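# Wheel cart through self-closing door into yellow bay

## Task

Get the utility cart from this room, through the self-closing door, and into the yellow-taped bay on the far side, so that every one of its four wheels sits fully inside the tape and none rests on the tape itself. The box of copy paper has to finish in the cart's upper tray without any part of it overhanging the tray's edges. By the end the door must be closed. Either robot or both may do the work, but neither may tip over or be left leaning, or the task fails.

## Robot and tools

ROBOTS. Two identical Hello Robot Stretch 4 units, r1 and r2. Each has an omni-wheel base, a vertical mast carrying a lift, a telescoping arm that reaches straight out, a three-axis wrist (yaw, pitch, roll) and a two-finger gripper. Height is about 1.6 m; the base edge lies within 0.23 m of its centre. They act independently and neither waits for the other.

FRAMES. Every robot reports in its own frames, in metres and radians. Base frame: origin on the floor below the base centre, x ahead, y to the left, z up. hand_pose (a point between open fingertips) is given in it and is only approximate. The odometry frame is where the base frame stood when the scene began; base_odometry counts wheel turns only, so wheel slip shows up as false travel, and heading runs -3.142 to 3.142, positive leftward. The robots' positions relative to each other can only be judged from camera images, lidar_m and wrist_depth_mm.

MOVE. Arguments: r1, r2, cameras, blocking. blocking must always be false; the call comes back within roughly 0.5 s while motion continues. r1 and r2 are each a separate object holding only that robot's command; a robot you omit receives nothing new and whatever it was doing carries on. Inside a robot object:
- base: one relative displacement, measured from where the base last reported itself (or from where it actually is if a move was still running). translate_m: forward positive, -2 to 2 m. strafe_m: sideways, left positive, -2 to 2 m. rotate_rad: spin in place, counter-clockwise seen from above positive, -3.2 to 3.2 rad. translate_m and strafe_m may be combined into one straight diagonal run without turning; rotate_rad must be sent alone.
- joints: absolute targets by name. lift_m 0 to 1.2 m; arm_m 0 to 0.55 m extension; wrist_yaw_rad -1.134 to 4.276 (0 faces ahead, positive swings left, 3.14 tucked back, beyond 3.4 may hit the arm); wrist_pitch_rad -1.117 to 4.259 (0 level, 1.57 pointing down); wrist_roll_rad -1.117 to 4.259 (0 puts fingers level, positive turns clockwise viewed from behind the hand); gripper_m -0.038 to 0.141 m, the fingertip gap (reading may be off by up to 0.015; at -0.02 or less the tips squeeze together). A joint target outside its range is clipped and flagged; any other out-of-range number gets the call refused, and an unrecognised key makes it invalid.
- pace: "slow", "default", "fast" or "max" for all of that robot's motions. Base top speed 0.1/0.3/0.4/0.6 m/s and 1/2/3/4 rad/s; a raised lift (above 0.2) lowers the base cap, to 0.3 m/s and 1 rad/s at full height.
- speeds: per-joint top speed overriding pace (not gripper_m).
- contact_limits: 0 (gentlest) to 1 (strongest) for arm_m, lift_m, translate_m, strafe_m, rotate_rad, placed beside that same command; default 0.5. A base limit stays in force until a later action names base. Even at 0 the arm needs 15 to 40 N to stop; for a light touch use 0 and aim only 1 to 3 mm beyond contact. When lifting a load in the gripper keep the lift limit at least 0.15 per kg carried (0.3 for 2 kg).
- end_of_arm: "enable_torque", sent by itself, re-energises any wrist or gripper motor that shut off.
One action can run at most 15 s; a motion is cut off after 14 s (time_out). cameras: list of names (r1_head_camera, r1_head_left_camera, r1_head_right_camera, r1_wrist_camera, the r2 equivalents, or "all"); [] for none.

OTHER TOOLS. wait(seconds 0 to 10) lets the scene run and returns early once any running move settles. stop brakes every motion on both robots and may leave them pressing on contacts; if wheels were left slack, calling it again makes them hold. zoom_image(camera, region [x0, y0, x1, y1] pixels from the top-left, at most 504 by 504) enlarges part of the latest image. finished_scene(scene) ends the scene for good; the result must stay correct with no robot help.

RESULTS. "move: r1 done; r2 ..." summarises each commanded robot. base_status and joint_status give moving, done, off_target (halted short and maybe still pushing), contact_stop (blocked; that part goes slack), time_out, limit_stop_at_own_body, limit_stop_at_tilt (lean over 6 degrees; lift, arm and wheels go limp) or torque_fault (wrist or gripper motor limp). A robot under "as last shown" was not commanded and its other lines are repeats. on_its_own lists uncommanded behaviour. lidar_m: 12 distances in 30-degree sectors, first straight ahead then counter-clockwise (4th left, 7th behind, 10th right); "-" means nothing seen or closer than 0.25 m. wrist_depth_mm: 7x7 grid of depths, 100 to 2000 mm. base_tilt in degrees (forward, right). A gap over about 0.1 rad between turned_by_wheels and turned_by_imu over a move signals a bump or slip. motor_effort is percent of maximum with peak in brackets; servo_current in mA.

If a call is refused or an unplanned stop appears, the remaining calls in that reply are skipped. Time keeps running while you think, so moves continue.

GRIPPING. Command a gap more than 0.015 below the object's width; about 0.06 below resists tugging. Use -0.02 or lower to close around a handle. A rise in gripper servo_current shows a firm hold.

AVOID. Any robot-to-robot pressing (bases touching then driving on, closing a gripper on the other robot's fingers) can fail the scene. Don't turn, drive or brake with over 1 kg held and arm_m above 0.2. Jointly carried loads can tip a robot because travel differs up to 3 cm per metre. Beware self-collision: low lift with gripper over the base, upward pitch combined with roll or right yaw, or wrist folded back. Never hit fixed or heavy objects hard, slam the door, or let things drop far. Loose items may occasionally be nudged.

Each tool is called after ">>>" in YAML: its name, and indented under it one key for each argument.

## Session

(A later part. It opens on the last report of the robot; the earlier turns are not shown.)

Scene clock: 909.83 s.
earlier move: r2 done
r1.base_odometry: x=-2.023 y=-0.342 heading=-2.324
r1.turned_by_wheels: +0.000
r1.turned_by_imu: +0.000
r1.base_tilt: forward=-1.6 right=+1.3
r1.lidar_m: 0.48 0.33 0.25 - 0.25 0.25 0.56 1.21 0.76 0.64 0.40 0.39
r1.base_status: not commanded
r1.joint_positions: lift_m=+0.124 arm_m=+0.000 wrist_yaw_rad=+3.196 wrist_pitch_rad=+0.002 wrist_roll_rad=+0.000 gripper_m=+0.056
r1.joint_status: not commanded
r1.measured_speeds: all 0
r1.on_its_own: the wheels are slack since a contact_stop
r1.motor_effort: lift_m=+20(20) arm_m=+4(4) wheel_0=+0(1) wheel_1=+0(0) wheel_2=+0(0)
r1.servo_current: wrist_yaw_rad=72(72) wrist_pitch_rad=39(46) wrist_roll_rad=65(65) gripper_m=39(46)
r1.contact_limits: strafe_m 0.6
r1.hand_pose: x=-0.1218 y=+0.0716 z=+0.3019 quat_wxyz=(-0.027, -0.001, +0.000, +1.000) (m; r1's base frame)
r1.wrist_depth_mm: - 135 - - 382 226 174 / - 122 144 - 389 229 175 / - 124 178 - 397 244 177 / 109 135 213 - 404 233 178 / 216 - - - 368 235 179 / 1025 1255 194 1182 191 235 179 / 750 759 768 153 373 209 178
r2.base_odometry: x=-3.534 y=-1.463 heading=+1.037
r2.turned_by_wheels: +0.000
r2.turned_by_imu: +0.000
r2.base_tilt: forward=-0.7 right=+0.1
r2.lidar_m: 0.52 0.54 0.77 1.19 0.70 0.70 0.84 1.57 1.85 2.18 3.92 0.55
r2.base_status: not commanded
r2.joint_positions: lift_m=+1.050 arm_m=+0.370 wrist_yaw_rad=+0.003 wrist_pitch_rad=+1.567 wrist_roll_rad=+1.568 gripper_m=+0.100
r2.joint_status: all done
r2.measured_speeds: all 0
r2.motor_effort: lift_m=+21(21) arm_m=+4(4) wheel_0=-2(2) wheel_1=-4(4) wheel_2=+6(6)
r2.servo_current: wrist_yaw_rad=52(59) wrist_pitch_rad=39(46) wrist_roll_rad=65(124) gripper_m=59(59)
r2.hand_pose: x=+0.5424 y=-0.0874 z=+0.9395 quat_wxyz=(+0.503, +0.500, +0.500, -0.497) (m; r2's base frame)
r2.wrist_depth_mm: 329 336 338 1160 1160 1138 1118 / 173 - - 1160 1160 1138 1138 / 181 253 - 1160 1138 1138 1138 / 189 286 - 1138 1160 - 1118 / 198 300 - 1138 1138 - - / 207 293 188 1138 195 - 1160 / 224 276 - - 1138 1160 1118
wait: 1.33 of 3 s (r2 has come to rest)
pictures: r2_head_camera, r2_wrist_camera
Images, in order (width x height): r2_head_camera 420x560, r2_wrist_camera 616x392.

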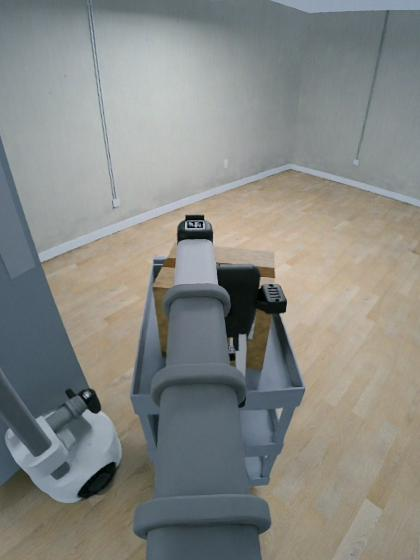

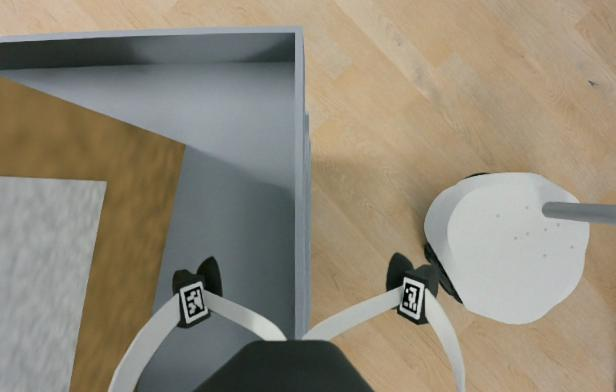

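>>> move:
  r2: {"joints":{"lift_m":0.936},"contact_limits":{"lift_m":0.2},"speeds":{"lift_m":0.12}}
  blocking: false

>>> wait:
  seconds: 2

>>> move:
  r2: {"joints":{"gripper_m":-0.035}}
  blocking: false

>>> wait:
  seconds: 3
  cameras: ["r2_wrist_camera"]

Scene clock: 918.67 s.
move: r2 moving
r1: as last shown
r1.lidar_m: 0.49 0.31 0.25 - 0.25 0.25 0.56 1.22 0.78 0.65 0.37 0.36
r1.on_its_own: the wheels are slack since a contact_stop
r1.servo_current: wrist_yaw_rad=59(65) wrist_pitch_rad=39(46) wrist_roll_rad=52(59) gripper_m=39(46)
r1.contact_limits: strafe_m 0.6
r1.wrist_depth_mm: - 135 - - 384 226 173 / - 122 144 - 392 229 175 / - 124 178 - 392 245 176 / 109 136 213 - 399 233 177 / 216 - - - 368 235 178 / 1008 1229 193 1182 191 235 178 / 759 750 750 153 370 208 179
r2.base_odometry: x=-3.534 y=-1.463 heading=+1.037
r2.turned_by_wheels: +0.000
r2.turned_by_imu: +0.000
r2.base_tilt: forward=-0.6 right=+0.1
r2.lidar_m: 0.53 0.55 0.74 1.21 0.69 0.70 0.83 1.60 1.85 2.18 3.94 0.56
r2.base_status: not commanded
r2.joint_positions: lift_m=+1.014 arm_m=+0.370 wrist_yaw_rad=+0.003 wrist_pitch_rad=+1.567 wrist_roll_rad=+1.568 gripper_m=+0.100
r2.joint_status: lift_m moving
r2.measured_speeds: translate_m=+0.000 strafe_m=+0.000 rotate_rad=+0.000 lift_m=-0.120 arm_m=+0.000 wrist_yaw_rad=+0.000 wrist_pitch_rad=+0.000 wrist_roll_rad=+0.000
r2.motor_effort: lift_m=+12(20) arm_m=+4(4) wheel_0=-2(2) wheel_1=-4(4) wheel_2=+6(6)
r2.servo_current: wrist_yaw_rad=39(59) wrist_pitch_rad=46(46) wrist_roll_rad=46(59) gripper_m=46(59)
r2.contact_limits: lift_m 0.2
r2.hand_pose: x=+0.5424 y=-0.0874 z=+0.9037 quat_wxyz=(+0.503, +0.500, +0.500, -0.497) (m; r2's base frame)
r2.wrist_depth_mm: 300 304 291 314 1118 1098 1098 / 165 - - 1098 1118 1078 1098 / 181 251 - 1118 1118 1118 1098 / 189 282 - 1118 1160 - 1118 / 196 289 - 1118 1118 - - / 206 282 188 268 194 - 1098 / 224 274 - - 1118 1118 1118
pictures: none

Scene clock: 919.80 s.
earlier move: r2 done
r1.base_odometry: x=-2.023 y=-0.342 heading=-2.324
r1.turned_by_wheels: +0.000
r1.turned_by_imu: +0.000
r1.base_tilt: forward=-1.6 right=+1.3
r1.lidar_m: 0.48 0.32 0.25 - 0.25 0.26 0.54 1.20 0.76 0.64 0.39 0.40
r1.base_status: not commanded
r1.joint_positions: lift_m=+0.124 arm_m=+0.000 wrist_yaw_rad=+3.196 wrist_pitch_rad=+0.002 wrist_roll_rad=+0.000 gripper_m=+0.056
r1.joint_status: not commanded
r1.measured_speeds: all 0
r1.on_its_own: the wheels are slack since a contact_stop
r1.motor_effort: lift_m=+20(20) arm_m=+4(4) wheel_0=+0(1) wheel_1=+0(0) wheel_2=+0(0)
r1.servo_current: wrist_yaw_rad=46(65) wrist_pitch_rad=39(46) wrist_roll_rad=46(72) gripper_m=39(46)
r1.contact_limits: strafe_m 0.6
r1.hand_pose: x=-0.1218 y=+0.0716 z=+0.3019 quat_wxyz=(-0.027, -0.001, +0.000, +1.000) (m; r1's base frame)
r1.wrist_depth_mm: - 135 - - 384 226 173 / - 122 144 - 392 229 175 / - 124 178 - 394 245 176 / 109 135 214 - 402 234 177 / 216 - - - 368 235 178 / 1008 1205 193 1160 191 234 178 / 759 750 759 153 373 208 178
r2.base_odometry: x=-3.534 y=-1.463 heading=+1.037
r2.turned_by_wheels: +0.000
r2.turned_by_imu: +0.000
r2.base_tilt: forward=-0.7 right=+0.0
r2.lidar_m: 0.52 0.56 0.76 1.20 0.69 0.71 0.87 1.56 1.84 2.21 3.95 0.55
r2.base_status: not commanded
r2.joint_positions: lift_m=+0.936 arm_m=+0.370 wrist_yaw_rad=+0.003 wrist_pitch_rad=+1.567 wrist_roll_rad=+1.568 gripper_m=+0.100
r2.joint_status: all done
r2.measured_speeds: all 0
r2.motor_effort: lift_m=+14(20) arm_m=+4(4) wheel_0=-2(2) wheel_1=-4(4) wheel_2=+6(6)
r2.servo_current: wrist_yaw_rad=52(65) wrist_pitch_rad=39(52) wrist_roll_rad=46(59) gripper_m=46(59)
r2.contact_limits: lift_m 0.2
r2.hand_pose: x=+0.5424 y=-0.0874 z=+0.8261 quat_wxyz=(+0.503, +0.500, +0.500, -0.497) (m; r2's base frame)
r2.wrist_depth_mm: - - - 1060 1025 1025 1025 / 165 - - 1042 1042 1025 1025 / 181 236 - 1042 1042 1042 1025 / 195 243 - 1025 1042 - - / 198 259 - 1060 1060 - - / 211 173 187 189 195 - - / 224 153 - - 1060 1042 1025
wait: 1.13 of 2 s (r2 has come to rest)
pictures: none

Scene clock: 920.30 s.
move: r2 moving
r1: as last shown
r1.lidar_m: 0.46 0.35 0.25 - 0.25 0.25 0.58 1.22 0.77 0.63 0.40 0.38
r1.on_its_own: the wheels are slack since a contact_stop
r1.motor_effort: lift_m=+19(20) arm_m=+4(4) wheel_0=+0(1) wheel_1=+0(0) wheel_2=+0(0)
r1.servo_current: wrist_yaw_rad=65(65) wrist_pitch_rad=39(46) wrist_roll_rad=46(59) gripper_m=46(46)
r1.contact_limits: strafe_m 0.6
r1.wrist_depth_mm: - 135 - - 382 226 173 / - 122 144 - 392 229 175 / - 124 178 - 397 245 176 / 109 135 213 - 402 232 177 / 215 - - - 368 234 178 / 1008 1229 193 1205 191 234 178 / 759 759 750 154 375 208 179
r2.base_odometry: x=-3.534 y=-1.463 heading=+1.037
r2.turned_by_wheels: +0.000
r2.turned_by_imu: +0.000
r2.base_tilt: forward=-0.7 right=+0.1
r2.lidar_m: 0.53 0.56 0.76 1.21 0.69 0.71 0.86 1.57 1.85 2.19 3.96 0.55
r2.base_status: not commanded
r2.joint_positions: lift_m=+0.936 arm_m=+0.370 wrist_yaw_rad=+0.003 wrist_pitch_rad=+1.567 wrist_roll_rad=+1.568 gripper_m=+0.083
r2.joint_status: gripper_m moving
r2.measured_speeds: all 0
r2.motor_effort: lift_m=+14(14) arm_m=+4(4) wheel_0=-2(2) wheel_1=-4(4) wheel_2=+6(6)
r2.servo_current: wrist_yaw_rad=46(59) wrist_pitch_rad=46(46) wrist_roll_rad=59(59) gripper_m=130(130)
r2.contact_limits: lift_m 0.2
r2.hand_pose: x=+0.5424 y=-0.0874 z=+0.8261 quat_wxyz=(+0.503, +0.500, +0.500, -0.497) (m; r2's base frame)
r2.wrist_depth_mm: - - - 1042 1025 1025 1042 / 165 - - 1025 1025 1042 1025 / 182 235 - 1025 1042 1042 1025 / 195 244 - 1042 1060 - - / 199 258 - 1060 1042 - - / 211 256 190 189 189 - - / 224 - - - 1042 1060 1042
pictures: none

Scene clock: 921.83 s.
earlier move: r2 done
r1.base_odometry: x=-2.023 y=-0.342 heading=-2.324
r1.turned_by_wheels: +0.000
r1.turned_by_imu: +0.000
r1.base_tilt: forward=-1.6 right=+1.3
r1.lidar_m: 0.48 0.31 0.25 - 0.25 0.26 0.57 1.18 0.76 0.65 0.39 0.37
r1.base_status: not commanded
r1.joint_positions: lift_m=+0.124 arm_m=+0.000 wrist_yaw_rad=+3.196 wrist_pitch_rad=+0.002 wrist_roll_rad=+0.000 gripper_m=+0.056
r1.joint_status: not commanded
r1.measured_speeds: all 0
r1.on_its_own: the wheels are slack since a contact_stop
r1.motor_effort: lift_m=+19(20) arm_m=+4(4) wheel_0=+0(1) wheel_1=+0(0) wheel_2=+0(0)
r1.servo_current: wrist_yaw_rad=52(72) wrist_pitch_rad=39(52) wrist_roll_rad=59(59) gripper_m=39(46)
r1.contact_limits: strafe_m 0.6
r1.hand_pose: x=-0.1218 y=+0.0716 z=+0.3019 quat_wxyz=(-0.027, -0.001, +0.000, +1.000) (m; r1's base frame)
r1.wrist_depth_mm: - 135 - - 382 227 174 / - 122 145 - 392 229 175 / - 124 179 - 394 244 176 / 109 135 213 - 402 234 177 / 216 - - - 373 235 179 / 1008 1229 193 1160 191 235 178 / 759 759 759 153 375 208 178
r2.base_odometry: x=-3.534 y=-1.463 heading=+1.037
r2.turned_by_wheels: +0.000
r2.turned_by_imu: +0.000
r2.base_tilt: forward=-0.6 right=+0.0
r2.lidar_m: 0.52 0.58 0.77 1.20 0.70 0.70 0.84 1.54 1.84 2.16 3.94 0.57
r2.base_status: not commanded
r2.joint_positions: lift_m=+0.936 arm_m=+0.370 wrist_yaw_rad=+0.003 wrist_pitch_rad=+1.567 wrist_roll_rad=+1.568 gripper_m=-0.033
r2.joint_status: all done
r2.measured_speeds: all 0
r2.motor_effort: lift_m=+17(18) arm_m=+4(4) wheel_0=-3(3) wheel_1=-4(5) wheel_2=+6(6)
r2.servo_current: wrist_yaw_rad=46(59) wrist_pitch_rad=46(52) wrist_roll_rad=52(59) gripper_m=143(241)
r2.contact_limits: lift_m 0.2
r2.hand_pose: x=+0.5424 y=-0.0874 z=+0.8258 quat_wxyz=(+0.502, +0.500, +0.500, -0.498) (m; r2's base frame)
r2.wrist_depth_mm: - - - 1042 1008 1008 991 / - - - 1042 1025 1025 1008 / 178 235 - 1042 1008 1025 1025 / 193 244 - 1042 1042 - - / 196 255 - 1042 1060 - - / 209 256 182 199 179 - - / 220 - - - - - 1025
wait: 1.53 of 3 s (r2 has come to rest)
pictures: r2_wrist_camera
Images, in order (width x height): r2_wrist_camera 616x392.

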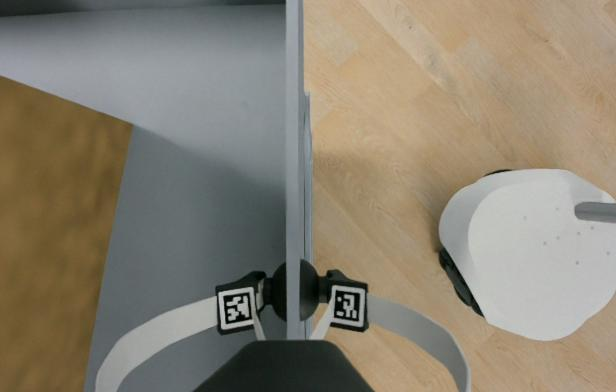

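>>> move:
  r2: {"base":{"rotate_rad":-0.3},"pace":"slow"}
  blocking: false

>>> wait:
  seconds: 3
  cameras: ["r2_wrist_camera"]

Scene clock: 932.30 s.
move: r2 moving
r1: as last shown
r1.lidar_m: 0.48 0.33 0.25 - 0.25 0.25 0.55 1.20 0.76 0.68 0.38 0.39
r1.on_its_own: the wheels are slack since a contact_stop
r1.motor_effort: lift_m=+20(20) arm_m=+4(4) wheel_0=+0(1) wheel_1=+0(0) wheel_2=+0(0)
r1.servo_current: wrist_yaw_rad=59(65) wrist_pitch_rad=39(46) wrist_roll_rad=65(65) gripper_m=46(52)
r1.contact_limits: strafe_m 0.6
r1.wrist_depth_mm: - 134 - - 384 227 173 / - 122 144 - 392 229 175 / - 124 178 - 394 245 176 / 109 135 213 - 399 232 177 / 216 - - - 366 235 178 / 1008 1182 193 1160 190 236 178 / 750 759 750 153 373 208 179
r2.base_odometry: x=-3.534 y=-1.463 heading=+0.914
r2.turned_by_wheels: -0.123
r2.turned_by_imu: -0.119
r2.base_tilt: forward=-0.6 right=+0.0
r2.lidar_m: 0.52 0.52 0.71 1.12 3.68 0.70 0.80 1.29 1.83 2.04 3.24 0.59
r2.base_status: rotate_rad moving
r2.joint_positions: lift_m=+0.936 arm_m=+0.370 wrist_yaw_rad=+0.003 wrist_pitch_rad=+1.567 wrist_roll_rad=+1.568 gripper_m=-0.033
r2.joint_status: not commanded
r2.measured_speeds: translate_m=+0.000 strafe_m=+0.000 rotate_rad=-0.482 lift_m=+0.000 arm_m=+0.000 wrist_yaw_rad=+0.000 wrist_pitch_rad=+0.000 wrist_roll_rad=+0.000
r2.motor_effort: lift_m=+18(18) arm_m=+5(5) wheel_0=+20(20) wheel_1=+10(10) wheel_2=+18(18)
r2.servo_current: wrist_yaw_rad=59(59) wrist_pitch_rad=46(46) wrist_roll_rad=46(52) gripper_m=130(143)
r2.contact_limits: lift_m 0.2
r2.hand_pose: x=+0.5423 y=-0.0874 z=+0.8258 quat_wxyz=(+0.502, +0.500, +0.500, -0.498) (m; r2's base frame)
r2.wrist_depth_mm: 1060 203 201 1042 1025 1025 1008 / 232 238 - 1042 1025 1025 1025 / - - - 1025 1042 1042 1042 / 206 260 - 1042 1042 - - / 189 248 - 1060 1025 - - / 191 252 180 190 178 1025 - / 202 146 - - - 1042 1025
pictures: none

Scene clock: 933.33 s.
earlier move: r2 done
r1.base_odometry: x=-2.023 y=-0.342 heading=-2.324
r1.turned_by_wheels: +0.000
r1.turned_by_imu: +0.000
r1.base_tilt: forward=-1.6 right=+1.3
r1.lidar_m: 0.42 0.32 0.25 - 0.25 0.25 0.57 1.21 0.78 0.51 0.40 0.39
r1.base_status: not commanded
r1.joint_positions: lift_m=+0.124 arm_m=+0.000 wrist_yaw_rad=+3.196 wrist_pitch_rad=+0.002 wrist_roll_rad=+0.000 gripper_m=+0.056
r1.joint_status: not commanded
r1.measured_speeds: all 0
r1.on_its_own: the wheels are slack since a contact_stop
r1.motor_effort: lift_m=+19(20) arm_m=+4(4) wheel_0=+0(1) wheel_1=+0(0) wheel_2=+0(0)
r1.servo_current: wrist_yaw_rad=59(65) wrist_pitch_rad=46(46) wrist_roll_rad=39(65) gripper_m=46(52)
r1.contact_limits: strafe_m 0.6
r1.hand_pose: x=-0.1218 y=+0.0716 z=+0.3019 quat_wxyz=(-0.027, -0.001, +0.000, +1.000) (m; r1's base frame)
r1.wrist_depth_mm: - 135 - - 384 227 174 / - 122 144 - 392 229 174 / - 124 178 - 394 244 176 / 109 135 211 - 404 233 178 / 216 - - - 366 234 178 / 1008 1229 193 1182 191 235 179 / 750 759 759 153 373 208 178
r2.base_odometry: x=-3.534 y=-1.463 heading=+0.737
r2.turned_by_wheels: -0.177
r2.turned_by_imu: -0.171
r2.base_tilt: forward=-0.7 right=+0.1
r2.lidar_m: 0.41 0.39 0.72 1.12 3.82 0.70 0.74 1.06 1.83 1.91 2.61 0.58
r2.base_status: done
r2.joint_positions: lift_m=+0.936 arm_m=+0.370 wrist_yaw_rad=+0.002 wrist_pitch_rad=+1.575 wrist_roll_rad=+1.568 gripper_m=-0.033
r2.joint_status: not commanded
r2.measured_speeds: all 0
r2.motor_effort: lift_m=+18(18) arm_m=+5(6) wheel_0=-4(21) wheel_1=+4(12) wheel_2=-5(19)
r2.servo_current: wrist_yaw_rad=52(65) wrist_pitch_rad=39(52) wrist_roll_rad=46(59) gripper_m=124(143)
r2.contact_limits: lift_m 0.2
r2.hand_pose: x=+0.5397 y=-0.0874 z=+0.8258 quat_wxyz=(+0.500, +0.498, +0.502, -0.500) (m; r2's base frame)
r2.wrist_depth_mm: 1042 1042 1025 1060 1060 1042 1078 / 1042 1025 1025 1042 1042 1060 1060 / 1042 1025 213 1060 1042 1042 1042 / 1025 220 - 1025 1042 - 831 / 227 - - 1060 1060 - - / - - 183 199 179 142 - / 227 193 - - 1060 1060 1060
wait: 1.03 of 3 s (r2 has come to rest)
pictures: r2_wrist_camera
Images, in order (width x height): r2_wrist_camera 616x392.

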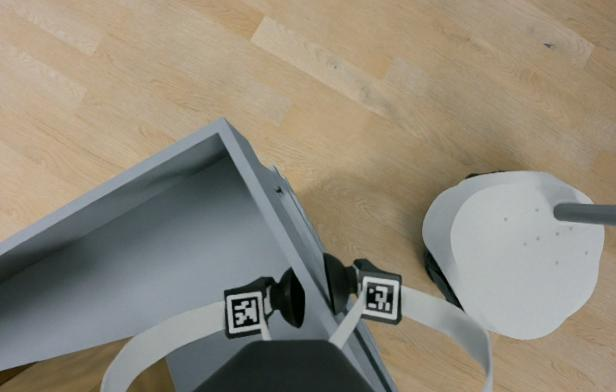

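>>> move:
  r2: {"base":{"translate_m":-0.126,"strafe_m":0.235},"pace":"slow"}
  blocking: false

>>> wait:
  seconds: 5
  cameras: ["r2_wrist_camera","r1_head_right_camera"]

Scene clock: 941.93 s.
move: r2 moving
r1: as last shown
r1.lidar_m: 0.43 0.33 0.25 - 0.25 0.25 0.54 1.19 0.74 0.52 0.42 0.36
r1.on_its_own: the wheels are slack since a contact_stop
r1.motor_effort: lift_m=+20(20) arm_m=+4(4) wheel_0=+0(1) wheel_1=+0(0) wheel_2=+0(0)
r1.servo_current: wrist_yaw_rad=52(65) wrist_pitch_rad=46(46) wrist_roll_rad=59(65) gripper_m=46(46)
r1.contact_limits: strafe_m 0.6
r1.wrist_depth_mm: - 135 - - 382 227 173 / - 122 144 - 389 230 175 / - 124 178 - 399 244 176 / 109 135 213 - 399 233 177 / 216 - - - 366 234 178 / 1008 1205 194 1182 191 235 179 / 750 750 759 153 370 208 178
r2.base_odometry: x=-3.546 y=-1.459 heading=+0.737
r2.turned_by_wheels: +0.000
r2.turned_by_imu: +0.000
r2.base_tilt: forward=-0.6 right=+0.1
r2.lidar_m: 0.42 0.41 0.71 1.11 3.81 0.69 0.74 1.03 1.84 1.91 2.67 0.59
r2.base_status: translate_m moving; strafe_m moving
r2.joint_positions: lift_m=+0.936 arm_m=+0.370 wrist_yaw_rad=+0.002 wrist_pitch_rad=+1.574 wrist_roll_rad=+1.568 gripper_m=-0.033
r2.joint_status: not commanded
r2.measured_speeds: translate_m=-0.022 strafe_m=+0.042 rotate_rad=-0.004 lift_m=+0.000 arm_m=+0.000 wrist_yaw_rad=+0.000 wrist_pitch_rad=-0.017 wrist_roll_rad=+0.000
r2.motor_effort: lift_m=+17(18) arm_m=+5(5) wheel_0=-8(9) wheel_1=+6(8) wheel_2=+5(8)
r2.servo_current: wrist_yaw_rad=46(52) wrist_pitch_rad=39(52) wrist_roll_rad=46(52) gripper_m=137(137)
r2.contact_limits: lift_m 0.2
r2.hand_pose: x=+0.5401 y=-0.0874 z=+0.8258 quat_wxyz=(+0.500, +0.498, +0.502, -0.500) (m; r2's base frame)
r2.wrist_depth_mm: 1042 1025 1042 1025 1025 1042 1025 / 1042 1042 1025 1042 1060 1060 1042 / 1042 1042 229 1060 1042 1042 1042 / 1042 224 - 1042 1042 - 1042 / - - - 1042 1042 - - / - - 181 195 179 - - / 210 193 - - 1025 1060 1042
pictures: none

Scene clock: 945.37 s.
earlier move: r2 done
r1.base_odometry: x=-2.023 y=-0.342 heading=-2.324
r1.turned_by_wheels: +0.000
r1.turned_by_imu: +0.000
r1.base_tilt: forward=-1.6 right=+1.3
r1.lidar_m: 0.38 0.34 0.25 - 0.25 0.27 0.57 1.19 0.63 0.26 0.25 0.26
r1.base_status: not commanded
r1.joint_positions: lift_m=+0.124 arm_m=+0.000 wrist_yaw_rad=+3.196 wrist_pitch_rad=+0.002 wrist_roll_rad=+0.000 gripper_m=+0.056
r1.joint_status: not commanded
r1.measured_speeds: all 0
r1.on_its_own: the wheels are slack since a contact_stop
r1.motor_effort: lift_m=+20(20) arm_m=+4(4) wheel_0=+0(1) wheel_1=+0(0) wheel_2=+0(0)
r1.servo_current: wrist_yaw_rad=46(72) wrist_pitch_rad=46(46) wrist_roll_rad=46(65) gripper_m=33(46)
r1.contact_limits: strafe_m 0.6
r1.hand_pose: x=-0.1218 y=+0.0716 z=+0.3019 quat_wxyz=(-0.027, -0.001, +0.000, +1.000) (m; r1's base frame)
r1.wrist_depth_mm: - 134 - - 384 226 173 / - 122 145 - 387 229 175 / - 124 178 - 394 245 176 / 109 135 212 - 397 234 178 / 216 - - - 368 235 178 / 1042 1205 193 1160 191 235 178 / 759 750 750 154 375 210 178
r2.base_odometry: x=-3.785 y=-1.374 heading=+0.736
r2.turned_by_wheels: +0.000
r2.turned_by_imu: -0.003
r2.base_tilt: forward=-0.7 right=+0.1
r2.lidar_m: 0.49 0.52 0.65 0.92 3.57 0.47 0.50 0.70 1.92 2.04 2.82 0.53
r2.base_status: done
r2.joint_positions: lift_m=+0.936 arm_m=+0.370 wrist_yaw_rad=+0.001 wrist_pitch_rad=+1.573 wrist_roll_rad=+1.568 gripper_m=-0.033
r2.joint_status: not commanded
r2.measured_speeds: all 0
r2.motor_effort: lift_m=+18(18) arm_m=+5(6) wheel_0=-9(22) wheel_1=+5(8) wheel_2=-1(8)
r2.servo_current: wrist_yaw_rad=46(59) wrist_pitch_rad=46(52) wrist_roll_rad=46(65) gripper_m=117(137)
r2.contact_limits: lift_m 0.2
r2.hand_pose: x=+0.5404 y=-0.0874 z=+0.8258 quat_wxyz=(+0.500, +0.499, +0.501, -0.500) (m; r2's base frame)
r2.wrist_depth_mm: 1008 1025 1042 1042 1060 1060 1060 / 1025 1042 1042 1042 1060 1060 1060 / 213 207 219 252 1025 1042 1060 / - - - - 1042 - 820 / 221 244 - 204 1060 - - / 164 206 180 196 180 - - / 172 195 - - 1060 1060 1060
wait: 3.43 of 5 s (r2 has come to rest)
pictures: r1_head_right_camera, r2_wrist_camera
Images, in order (width x height): r1_head_right_camera 420x672, r2_wrist_camera 616x392.

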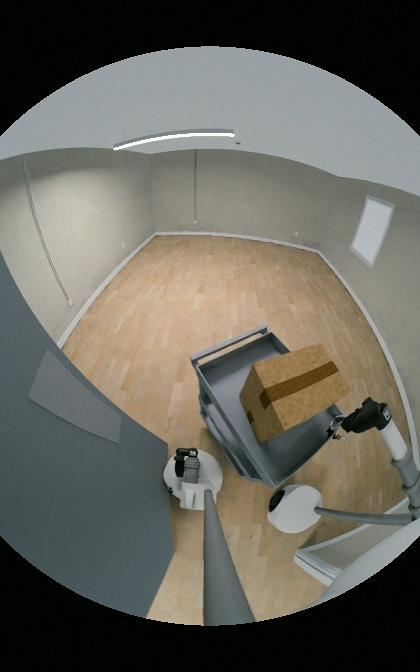

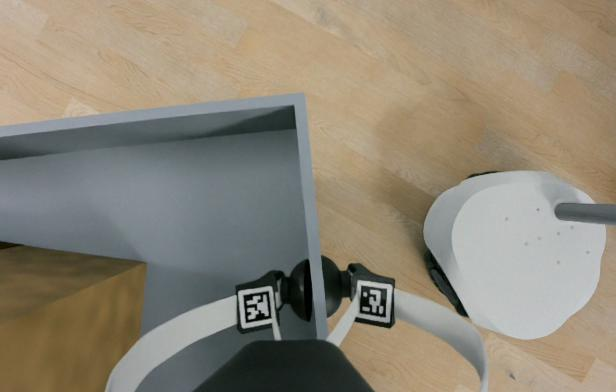

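>>> move:
  r2: {"base":{"rotate_rad":-0.2},"pace":"slow"}
  blocking: false

>>> wait:
  seconds: 2
  cameras: ["r1_head_right_camera"]

Scene clock: 965.07 s.
move: r2 moving
r1: as last shown
r1.lidar_m: 0.36 0.34 0.25 - 0.25 0.26 0.55 1.21 0.61 0.30 0.27 0.28
r1.on_its_own: the wheels are slack since a contact_stop
r1.motor_effort: lift_m=+19(20) arm_m=+4(4) wheel_0=+0(1) wheel_1=+0(0) wheel_2=+0(0)
r1.servo_current: wrist_yaw_rad=59(65) wrist_pitch_rad=39(46) wrist_roll_rad=46(59) gripper_m=39(46)
r1.contact_limits: strafe_m 0.6
r1.wrist_depth_mm: - 135 - - 384 228 173 / - 122 144 - 392 230 174 / - 124 179 - 394 244 176 / 109 135 213 - 402 232 177 / 215 - - - 368 234 179 / 1008 1205 193 1182 191 235 178 / 750 750 750 153 375 208 178
r2.base_odometry: x=-3.785 y=-1.374 heading=+0.616
r2.turned_by_wheels: -0.121
r2.turned_by_imu: -0.116
r2.base_tilt: forward=-0.7 right=+0.0
r2.lidar_m: 0.49 0.49 0.62 0.90 3.53 3.44 0.48 0.64 1.35 2.02 2.53 0.59
r2.base_status: rotate_rad moving
r2.joint_positions: lift_m=+0.936 arm_m=+0.370 wrist_yaw_rad=+0.001 wrist_pitch_rad=+1.570 wrist_roll_rad=+1.568 gripper_m=-0.033
r2.joint_status: not commanded
r2.measured_speeds: translate_m=+0.000 strafe_m=+0.002 rotate_rad=-0.418 lift_m=+0.000 arm_m=+0.001 wrist_yaw_rad=+0.002 wrist_pitch_rad=-0.053 wrist_roll_rad=+0.000
r2.motor_effort: lift_m=+17(18) arm_m=+6(6) wheel_0=+17(17) wheel_1=+8(11) wheel_2=+13(14)
r2.servo_current: wrist_yaw_rad=39(59) wrist_pitch_rad=39(46) wrist_roll_rad=52(65) gripper_m=117(124)
r2.contact_limits: lift_m 0.2
r2.hand_pose: x=+0.5412 y=-0.0874 z=+0.8258 quat_wxyz=(+0.501, +0.499, +0.501, -0.499) (m; r2's base frame)
r2.wrist_depth_mm: 1042 1025 1042 1042 1025 991 1025 / 1042 1042 1042 1042 1025 1042 1008 / 1042 1042 1042 1042 1042 1025 1025 / 1060 206 - 1042 1042 - - / - - - 1042 1042 - - / 241 232 181 190 179 1060 - / 191 158 - - - - 1060
pictures: none

Scene clock: 966.00 s.
earlier move: r2 done
r1.base_odometry: x=-2.023 y=-0.342 heading=-2.324
r1.turned_by_wheels: +0.000
r1.turned_by_imu: +0.000
r1.base_tilt: forward=-1.6 right=+1.3
r1.lidar_m: 0.45 0.31 0.25 - 0.25 0.26 0.55 1.21 0.61 0.35 0.31 0.32
r1.base_status: not commanded
r1.joint_positions: lift_m=+0.124 arm_m=+0.000 wrist_yaw_rad=+3.196 wrist_pitch_rad=+0.002 wrist_roll_rad=+0.000 gripper_m=+0.056
r1.joint_status: not commanded
r1.measured_speeds: all 0
r1.on_its_own: the wheels are slack since a contact_stop
r1.motor_effort: lift_m=+20(20) arm_m=+4(4) wheel_0=+0(1) wheel_1=+0(0) wheel_2=+0(0)
r1.servo_current: wrist_yaw_rad=39(65) wrist_pitch_rad=39(52) wrist_roll_rad=52(65) gripper_m=39(46)
r1.contact_limits: strafe_m 0.6
r1.hand_pose: x=-0.1218 y=+0.0716 z=+0.3019 quat_wxyz=(-0.027, -0.001, +0.000, +1.000) (m; r1's base frame)
r1.wrist_depth_mm: - 135 - - 382 226 173 / - 122 145 - 389 229 174 / - 124 178 - 394 245 176 / 109 135 212 - 399 233 177 / 214 - - - 368 235 179 / 1025 1205 195 1182 191 235 179 / 768 759 750 153 375 208 178
r2.base_odometry: x=-3.785 y=-1.374 heading=+0.538
r2.turned_by_wheels: -0.078
r2.turned_by_imu: -0.075
r2.base_tilt: forward=-0.7 right=+0.0
r2.lidar_m: 0.46 0.45 0.63 0.91 1.14 3.42 0.50 0.58 1.14 1.99 2.39 0.58
r2.base_status: done
r2.joint_positions: lift_m=+0.936 arm_m=+0.370 wrist_yaw_rad=+0.002 wrist_pitch_rad=+1.572 wrist_roll_rad=+1.568 gripper_m=-0.033
r2.joint_status: not commanded
r2.measured_speeds: all 0
r2.motor_effort: lift_m=+17(18) arm_m=+4(6) wheel_0=+8(20) wheel_1=+5(11) wheel_2=+4(22)
r2.servo_current: wrist_yaw_rad=52(59) wrist_pitch_rad=39(59) wrist_roll_rad=46(65) gripper_m=117(130)
r2.contact_limits: lift_m 0.2
r2.hand_pose: x=+0.5409 y=-0.0874 z=+0.8258 quat_wxyz=(+0.501, +0.499, +0.501, -0.499) (m; r2's base frame)
r2.wrist_depth_mm: 1025 1025 1025 1025 1025 1042 1042 / 1042 1042 1042 1042 1025 1042 1060 / 1025 1042 1042 1042 1060 1042 1042 / 1042 1042 187 1042 1060 - - / - - - 1042 1042 - - / - - 183 198 179 - - / 229 211 - - 1042 1042 1042
wait: 0.93 of 2 s (r2 has come to rest)
pictures: r1_head_right_camera
Images, in order (width x height): r1_head_right_camera 420x672.

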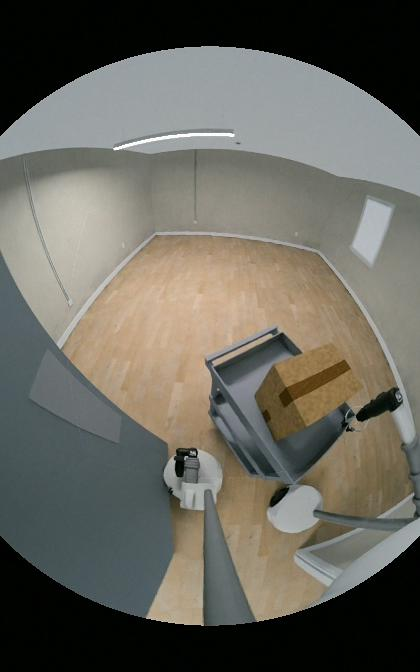

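>>> move:
  r2: {"base":{"translate_m":-0.177,"strafe_m":0.11},"pace":"slow"}
  blocking: false

>>> wait:
  seconds: 4

>>> move:
  r2: {"base":{"rotate_rad":-0.25},"pace":"slow"}
  blocking: false

>>> wait:
  seconds: 3
  cameras: ["r1_head_right_camera","r2_wrist_camera","r2_head_right_camera"]

Scene clock: 972.80 s.
move: r2 moving
r1: as last shown
r1.lidar_m: 0.43 0.31 0.25 - 0.25 0.26 0.58 1.18 0.62 0.33 0.30 0.32
r1.on_its_own: the wheels are slack since a contact_stop
r1.motor_effort: lift_m=+19(20) arm_m=+4(4) wheel_0=+0(1) wheel_1=+0(0) wheel_2=+0(0)
r1.servo_current: wrist_yaw_rad=46(59) wrist_pitch_rad=46(46) wrist_roll_rad=52(52) gripper_m=39(46)
r1.contact_limits: strafe_m 0.6
r1.wrist_depth_mm: - 135 - - 382 225 174 / - 122 145 - 392 229 175 / - 124 178 - 394 244 176 / 109 135 213 - 402 233 177 / 216 - - - 368 235 178 / 1008 1229 193 1182 191 234 178 / 759 750 759 153 370 209 178
r2.base_odometry: x=-3.799 y=-1.374 heading=+0.538
r2.turned_by_wheels: +0.000
r2.turned_by_imu: +0.001
r2.base_tilt: forward=-0.7 right=+0.0
r2.lidar_m: 0.49 0.46 0.62 0.92 1.13 3.40 0.49 0.58 1.13 1.98 2.39 0.59
r2.base_status: translate_m moving; strafe_m moving
r2.joint_positions: lift_m=+0.936 arm_m=+0.370 wrist_yaw_rad=+0.002 wrist_pitch_rad=+1.572 wrist_roll_rad=+1.568 gripper_m=-0.033
r2.joint_status: not commanded
r2.measured_speeds: translate_m=-0.048 strafe_m=+0.029 rotate_rad=-0.003 lift_m=+0.000 arm_m=+0.000 wrist_yaw_rad=+0.000 wrist_pitch_rad=+0.000 wrist_roll_rad=+0.000
r2.motor_effort: lift_m=+17(18) arm_m=+4(4) wheel_0=-11(11) wheel_1=+4(6) wheel_2=+8(10)
r2.servo_current: wrist_yaw_rad=52(52) wrist_pitch_rad=46(46) wrist_roll_rad=52(52) gripper_m=117(124)
r2.contact_limits: lift_m 0.2
r2.hand_pose: x=+0.5409 y=-0.0874 z=+0.8258 quat_wxyz=(+0.501, +0.499, +0.501, -0.499) (m; r2's base frame)
r2.wrist_depth_mm: 1042 1042 1042 1042 1042 1025 1025 / 1042 1060 1042 1042 1042 1025 1025 / 1060 1042 1042 1042 1025 1025 1042 / 1060 247 208 1042 1042 1042 - / - - - 1042 1042 - - / - - 180 197 179 - - / 220 203 - - 1025 1042 1060
pictures: none

Scene clock: 975.57 s.
earlier move: r2 done
r1.base_odometry: x=-2.023 y=-0.342 heading=-2.324
r1.turned_by_wheels: +0.000
r1.turned_by_imu: +0.000
r1.base_tilt: forward=-1.6 right=+1.2
r1.lidar_m: 0.48 0.31 0.25 - 0.25 0.25 0.57 0.73 0.30 0.25 0.25 0.28
r1.base_status: not commanded
r1.joint_positions: lift_m=+0.124 arm_m=+0.000 wrist_yaw_rad=+3.196 wrist_pitch_rad=+0.002 wrist_roll_rad=+0.000 gripper_m=+0.056
r1.joint_status: not commanded
r1.measured_speeds: all 0
r1.on_its_own: the wheels are slack since a contact_stop
r1.motor_effort: lift_m=+20(20) arm_m=+4(4) wheel_0=+0(1) wheel_1=+0(1) wheel_2=+0(0)
r1.servo_current: wrist_yaw_rad=52(72) wrist_pitch_rad=46(52) wrist_roll_rad=46(72) gripper_m=46(52)
r1.contact_limits: strafe_m 0.6
r1.hand_pose: x=-0.1218 y=+0.0716 z=+0.3019 quat_wxyz=(-0.027, -0.001, +0.000, +1.000) (m; r1's base frame)
r1.wrist_depth_mm: - 135 - - 384 226 173 / - 122 144 - 389 230 174 / - 123 178 - 397 244 176 / 109 135 213 - 402 233 178 / 216 - - - 366 235 178 / 1008 1229 194 1182 191 235 179 / 750 750 750 153 370 208 178
r2.base_odometry: x=-3.993 y=-1.370 heading=+0.537
r2.turned_by_wheels: +0.000
r2.turned_by_imu: -0.001
r2.base_tilt: forward=-0.7 right=+0.1
r2.lidar_m: 0.52 0.54 0.73 0.83 3.30 3.24 0.32 0.34 0.71 2.03 2.47 0.55
r2.base_status: done
r2.joint_positions: lift_m=+0.936 arm_m=+0.370 wrist_yaw_rad=+0.002 wrist_pitch_rad=+1.569 wrist_roll_rad=+1.568 gripper_m=-0.033
r2.joint_status: not commanded
r2.measured_speeds: all 0
r2.motor_effort: lift_m=+17(18) arm_m=+4(4) wheel_0=-9(15) wheel_1=+4(6) wheel_2=+2(10)
r2.servo_current: wrist_yaw_rad=39(59) wrist_pitch_rad=39(46) wrist_roll_rad=46(65) gripper_m=117(130)
r2.contact_limits: lift_m 0.2
r2.hand_pose: x=+0.5415 y=-0.0874 z=+0.8258 quat_wxyz=(+0.502, +0.499, +0.501, -0.498) (m; r2's base frame)
r2.wrist_depth_mm: 1042 1042 1042 1042 1025 1042 1042 / 1025 1042 1042 1060 1042 1060 1042 / 1042 1042 1042 1060 1060 1042 1042 / - - - 1042 1042 1042 - / - - - 211 1060 - - / 195 232 182 198 178 - - / 172 151 - - 1042 1060 1042
wait: 2.77 of 4 s (r2 has come to rest)
pictures: none

Scene clock: 976.07 s.
move: r2 moving
r1: as last shown
r1.base_tilt: forward=-1.6 right=+1.3
r1.lidar_m: 0.51 0.32 0.25 - 0.25 0.27 0.60 0.74 0.30 0.25 0.25 0.29
r1.on_its_own: the wheels are slack since a contact_stop
r1.motor_effort: lift_m=+20(20) arm_m=+4(4) wheel_0=-1(1) wheel_1=+0(0) wheel_2=+0(0)
r1.servo_current: wrist_yaw_rad=59(72) wrist_pitch_rad=39(52) wrist_roll_rad=52(78) gripper_m=39(46)
r1.contact_limits: strafe_m 0.6
r1.wrist_depth_mm: - 135 - - 382 227 173 / - 122 145 - 387 229 174 / - 123 179 - 397 245 176 / 109 135 213 - 399 232 177 / 216 - - - 370 235 178 / 991 1229 193 1182 190 235 178 / 750 759 750 153 375 209 178
r2.base_odometry: x=-3.993 y=-1.370 heading=+0.414
r2.turned_by_wheels: -0.124
r2.turned_by_imu: -0.119
r2.base_tilt: forward=-0.7 right=+0.0
r2.lidar_m: 0.52 0.53 0.68 0.83 3.15 3.27 0.37 0.31 0.54 2.03 2.29 3.71
r2.base_status: rotate_rad moving
r2.joint_positions: lift_m=+0.936 arm_m=+0.370 wrist_yaw_rad=+0.002 wrist_pitch_rad=+1.568 wrist_roll_rad=+1.568 gripper_m=-0.033
r2.joint_status: not commanded
r2.measured_speeds: translate_m=+0.000 strafe_m=+0.001 rotate_rad=-0.486 lift_m=+0.000 arm_m=+0.000 wrist_yaw_rad=+0.000 wrist_pitch_rad=-0.021 wrist_roll_rad=+0.000
r2.motor_effort: lift_m=+17(18) arm_m=+5(5) wheel_0=+14(14) wheel_1=+10(10) wheel_2=+17(17)
r2.servo_current: wrist_yaw_rad=33(52) wrist_pitch_rad=39(46) wrist_roll_rad=46(59) gripper_m=117(124)
r2.contact_limits: lift_m 0.2
r2.hand_pose: x=+0.5417 y=-0.0874 z=+0.8258 quat_wxyz=(+0.502, +0.499, +0.501, -0.498) (m; r2's base frame)
r2.wrist_depth_mm: 1042 1042 1042 1025 1042 1025 1008 / 1060 1078 1060 1025 1025 1042 1025 / 1042 1060 1042 1042 1025 1042 1008 / 1060 1042 1060 1042 1042 - - / 521 202 189 1042 1060 - - / - - 182 189 177 1042 - / 247 144 - - - 1042 1042
pictures: none

Scene clock: 977.03 s.
earlier move: r2 done
r1.base_odometry: x=-2.023 y=-0.342 heading=-2.324
r1.turned_by_wheels: +0.000
r1.turned_by_imu: +0.000
r1.base_tilt: forward=-1.6 right=+1.3
r1.lidar_m: 5.01 0.32 0.25 - 0.25 0.25 0.59 0.72 0.37 0.28 0.28 0.31
r1.base_status: not commanded
r1.joint_positions: lift_m=+0.124 arm_m=+0.000 wrist_yaw_rad=+3.196 wrist_pitch_rad=+0.002 wrist_roll_rad=+0.000 gripper_m=+0.056
r1.joint_status: not commanded
r1.measured_speeds: all 0
r1.on_its_own: the wheels are slack since a contact_stop
r1.motor_effort: lift_m=+20(20) arm_m=+4(4) wheel_0=+0(1) wheel_1=+0(0) wheel_2=+0(0)
r1.servo_current: wrist_yaw_rad=39(72) wrist_pitch_rad=39(52) wrist_roll_rad=59(78) gripper_m=46(52)
r1.contact_limits: strafe_m 0.6
r1.hand_pose: x=-0.1218 y=+0.0716 z=+0.3019 quat_wxyz=(-0.027, -0.001, +0.000, +1.000) (m; r1's base frame)
r1.wrist_depth_mm: - 135 - - 384 226 173 / - 122 144 - 394 229 175 / - 124 178 - 399 244 176 / 109 136 213 - 399 234 178 / 215 - - - 366 236 178 / 991 1229 193 1160 191 235 178 / 759 750 759 153 373 208 179
r2.base_odometry: x=-3.993 y=-1.371 heading=+0.286
r2.turned_by_wheels: -0.128
r2.turned_by_imu: -0.116
r2.base_tilt: forward=-0.7 right=+0.1
r2.lidar_m: 0.46 0.45 0.65 0.83 0.92 3.29 3.25 0.32 0.48 1.69 2.17 3.14
r2.base_status: done
r2.joint_positions: lift_m=+0.936 arm_m=+0.370 wrist_yaw_rad=+0.003 wrist_pitch_rad=+1.572 wrist_roll_rad=+1.567 gripper_m=-0.033
r2.joint_status: not commanded
r2.measured_speeds: translate_m=+0.000 strafe_m=+0.000 rotate_rad=+0.001 lift_m=+0.000 arm_m=+0.000 wrist_yaw_rad=+0.000 wrist_pitch_rad=+0.000 wrist_roll_rad=+0.000
r2.motor_effort: lift_m=+18(18) arm_m=+5(6) wheel_0=-8(30) wheel_1=+1(11) wheel_2=-7(24)
r2.servo_current: wrist_yaw_rad=52(65) wrist_pitch_rad=33(46) wrist_roll_rad=52(59) gripper_m=117(124)
r2.contact_limits: lift_m 0.2
r2.hand_pose: x=+0.5406 y=-0.0874 z=+0.8258 quat_wxyz=(+0.501, +0.498, +0.502, -0.499) (m; r2's base frame)
r2.wrist_depth_mm: 1025 1042 1042 1042 1060 1025 1025 / 1042 1042 1025 1025 1060 1060 1042 / 1042 1042 1025 1042 1042 1042 1042 / 1042 1042 1042 1042 1025 1060 1060 / 1042 1042 535 211 1042 - - / 1042 198 185 198 180 - - / - - - - 1060 1060 1025
wait: 0.97 of 3 s (r2 has come to rest)
pictures: r1_head_right_camera, r2_head_right_camera, r2_wrist_camera
Images, in order (width x height): r1_head_right_camera 420x672, r2_head_right_camera 420x672, r2_wrist_camera 616x392.

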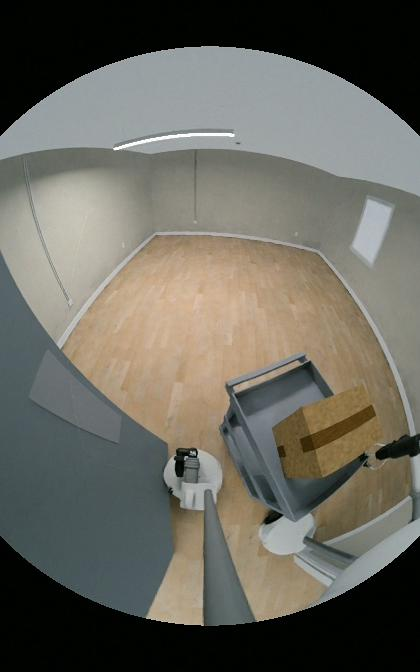

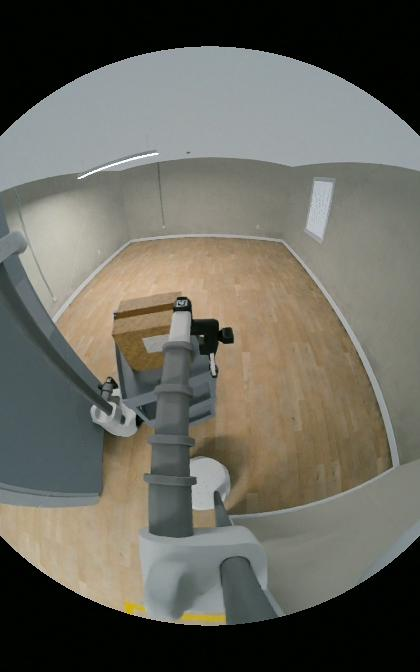

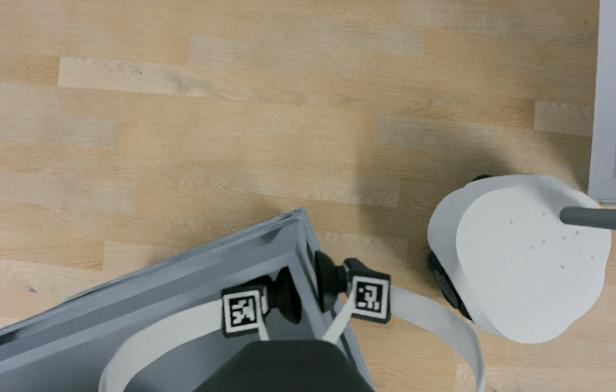

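>>> move:
  r2: {"base":{"strafe_m":0.18},"pace":"slow"}
  blocking: false

>>> wait:
  seconds: 4
  cameras: ["r1_head_right_camera","r2_wrist_camera","r2_head_right_camera"]

Scene clock: 986.57 s.
move: r2 moving
r1: as last shown
r1.lidar_m: 5.02 0.33 0.25 - 0.25 0.25 0.53 0.72 0.36 0.27 0.27 0.32
r1.on_its_own: the wheels are slack since a contact_stop
r1.servo_current: wrist_yaw_rad=52(72) wrist_pitch_rad=46(46) wrist_roll_rad=39(65) gripper_m=46(46)
r1.contact_limits: strafe_m 0.6
r1.wrist_depth_mm: - 135 - - 384 224 173 / - 122 144 - 389 229 175 / - 123 178 - 394 245 176 / 109 135 213 - 402 233 177 / 215 - - - 368 234 178 / 1008 1229 194 1182 191 235 179 / 759 750 750 153 373 208 178
r2.base_odometry: x=-3.997 y=-1.357 heading=+0.286
r2.turned_by_wheels: -0.001
r2.turned_by_imu: +0.000
r2.base_tilt: forward=-0.7 right=+0.1
r2.lidar_m: 0.46 0.46 0.66 0.82 0.87 3.30 3.25 0.33 0.45 1.70 2.18 3.20
r2.base_status: strafe_m moving
r2.joint_positions: lift_m=+0.936 arm_m=+0.370 wrist_yaw_rad=+0.003 wrist_pitch_rad=+1.571 wrist_roll_rad=+1.567 gripper_m=-0.033
r2.joint_status: not commanded
r2.measured_speeds: translate_m=+0.001 strafe_m=+0.056 rotate_rad=-0.008 lift_m=+0.000 arm_m=+0.000 wrist_yaw_rad=+0.000 wrist_pitch_rad=+0.000 wrist_roll_rad=+0.000
r2.motor_effort: lift_m=+17(18) arm_m=+5(6) wheel_0=-12(12) wheel_1=+8(9) wheel_2=+2(7)
r2.servo_current: wrist_yaw_rad=46(52) wrist_pitch_rad=39(52) wrist_roll_rad=59(59) gripper_m=124(124)
r2.contact_limits: lift_m 0.2
r2.hand_pose: x=+0.5409 y=-0.0874 z=+0.8258 quat_wxyz=(+0.502, +0.498, +0.502, -0.498) (m; r2's base frame)
r2.wrist_depth_mm: 1060 1042 1042 1042 1042 1042 1042 / 1042 1060 1042 1042 1060 1025 1025 / 1042 1042 1042 1042 1042 1042 1042 / 1078 1042 1060 1042 1042 1025 - / 1042 1042 512 253 1042 - - / 1078 193 184 196 179 - - / - - - - 1060 1025 1025
pictures: none

Scene clock: 989.00 s.
earlier move: r2 done
r1.base_odometry: x=-2.023 y=-0.343 heading=-2.321
r1.turned_by_wheels: +0.003
r1.turned_by_imu: +0.002
r1.base_tilt: forward=-1.6 right=+1.2
r1.lidar_m: 0.47 0.31 0.25 - 0.25 0.25 0.57 0.52 0.25 0.25 0.25 0.25
r1.base_status: not commanded
r1.joint_positions: lift_m=+0.124 arm_m=+0.000 wrist_yaw_rad=+3.196 wrist_pitch_rad=+0.002 wrist_roll_rad=+0.000 gripper_m=+0.056
r1.joint_status: not commanded
r1.measured_speeds: all 0
r1.on_its_own: the wheels are slack since a contact_stop
r1.motor_effort: lift_m=+19(20) arm_m=+4(4) wheel_0=+0(1) wheel_1=+0(0) wheel_2=+0(0)
r1.servo_current: wrist_yaw_rad=33(72) wrist_pitch_rad=39(52) wrist_roll_rad=46(65) gripper_m=39(46)
r1.contact_limits: strafe_m 0.6
r1.hand_pose: x=-0.1218 y=+0.0716 z=+0.3019 quat_wxyz=(-0.027, -0.001, +0.000, +1.000) (m; r1's base frame)
r1.wrist_depth_mm: - 135 - - 387 226 174 / - 122 145 - 392 229 175 / - 124 179 - 397 244 176 / 109 136 213 - 402 233 177 / 216 - - - 370 235 178 / 621 1205 194 1182 191 235 178 / 609 759 759 153 375 209 179
r2.base_odometry: x=-4.044 y=-1.198 heading=+0.285
r2.turned_by_wheels: -0.001
r2.turned_by_imu: -0.003
r2.base_tilt: forward=-0.7 right=+0.1
r2.lidar_m: 0.46 0.47 0.53 0.64 0.69 3.29 3.23 0.42 0.43 1.59 2.36 0.55
r2.base_status: done
r2.joint_positions: lift_m=+0.936 arm_m=+0.370 wrist_yaw_rad=+0.002 wrist_pitch_rad=+1.574 wrist_roll_rad=+1.567 gripper_m=-0.034
r2.joint_status: not commanded
r2.measured_speeds: all 0
r2.motor_effort: lift_m=+17(18) arm_m=+5(6) wheel_0=-14(19) wheel_1=+2(9) wheel_2=-5(7)
r2.servo_current: wrist_yaw_rad=39(59) wrist_pitch_rad=46(52) wrist_roll_rad=46(59) gripper_m=117(124)
r2.contact_limits: lift_m 0.2
r2.hand_pose: x=+0.5401 y=-0.0874 z=+0.8258 quat_wxyz=(+0.501, +0.498, +0.502, -0.499) (m; r2's base frame)
r2.wrist_depth_mm: 1025 1025 1025 1042 1025 1060 1042 / 1025 1042 1042 1042 1042 1042 1042 / 1025 1042 1025 1042 1060 1060 1060 / 1042 1008 1042 1025 1042 - 1025 / 187 - - 204 1042 - - / - - 179 190 179 - - / 229 220 - - 1060 1060 1042
wait: 2.43 of 4 s (r2 has come to rest)
pictures: r1_head_right_camera, r2_head_right_camera, r2_wrist_camera
Images, in order (width x height): r1_head_right_camera 420x672, r2_head_right_camera 420x672, r2_wrist_camera 616x392.

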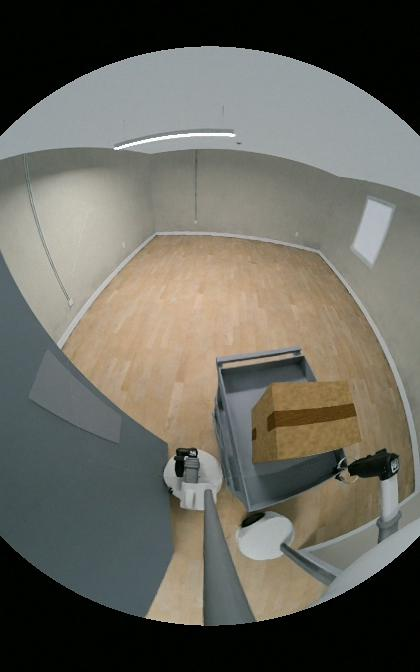

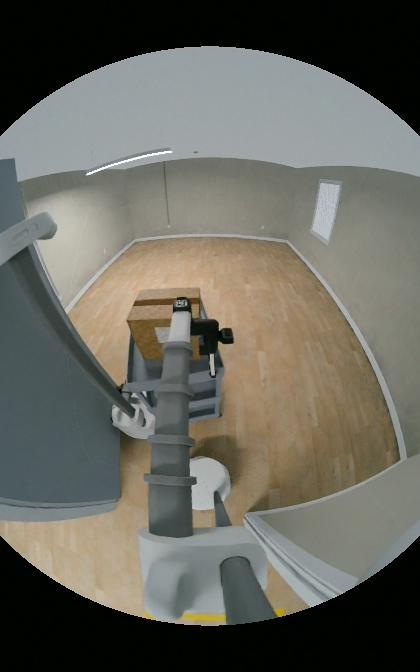

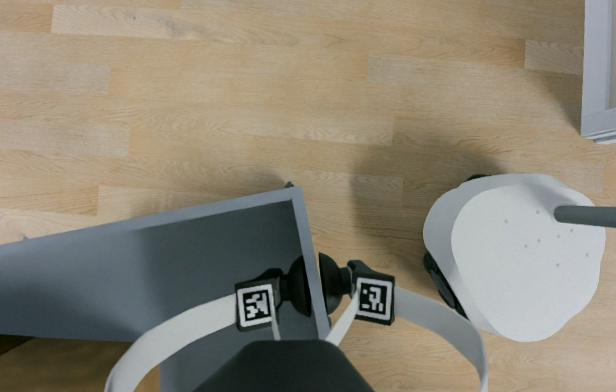

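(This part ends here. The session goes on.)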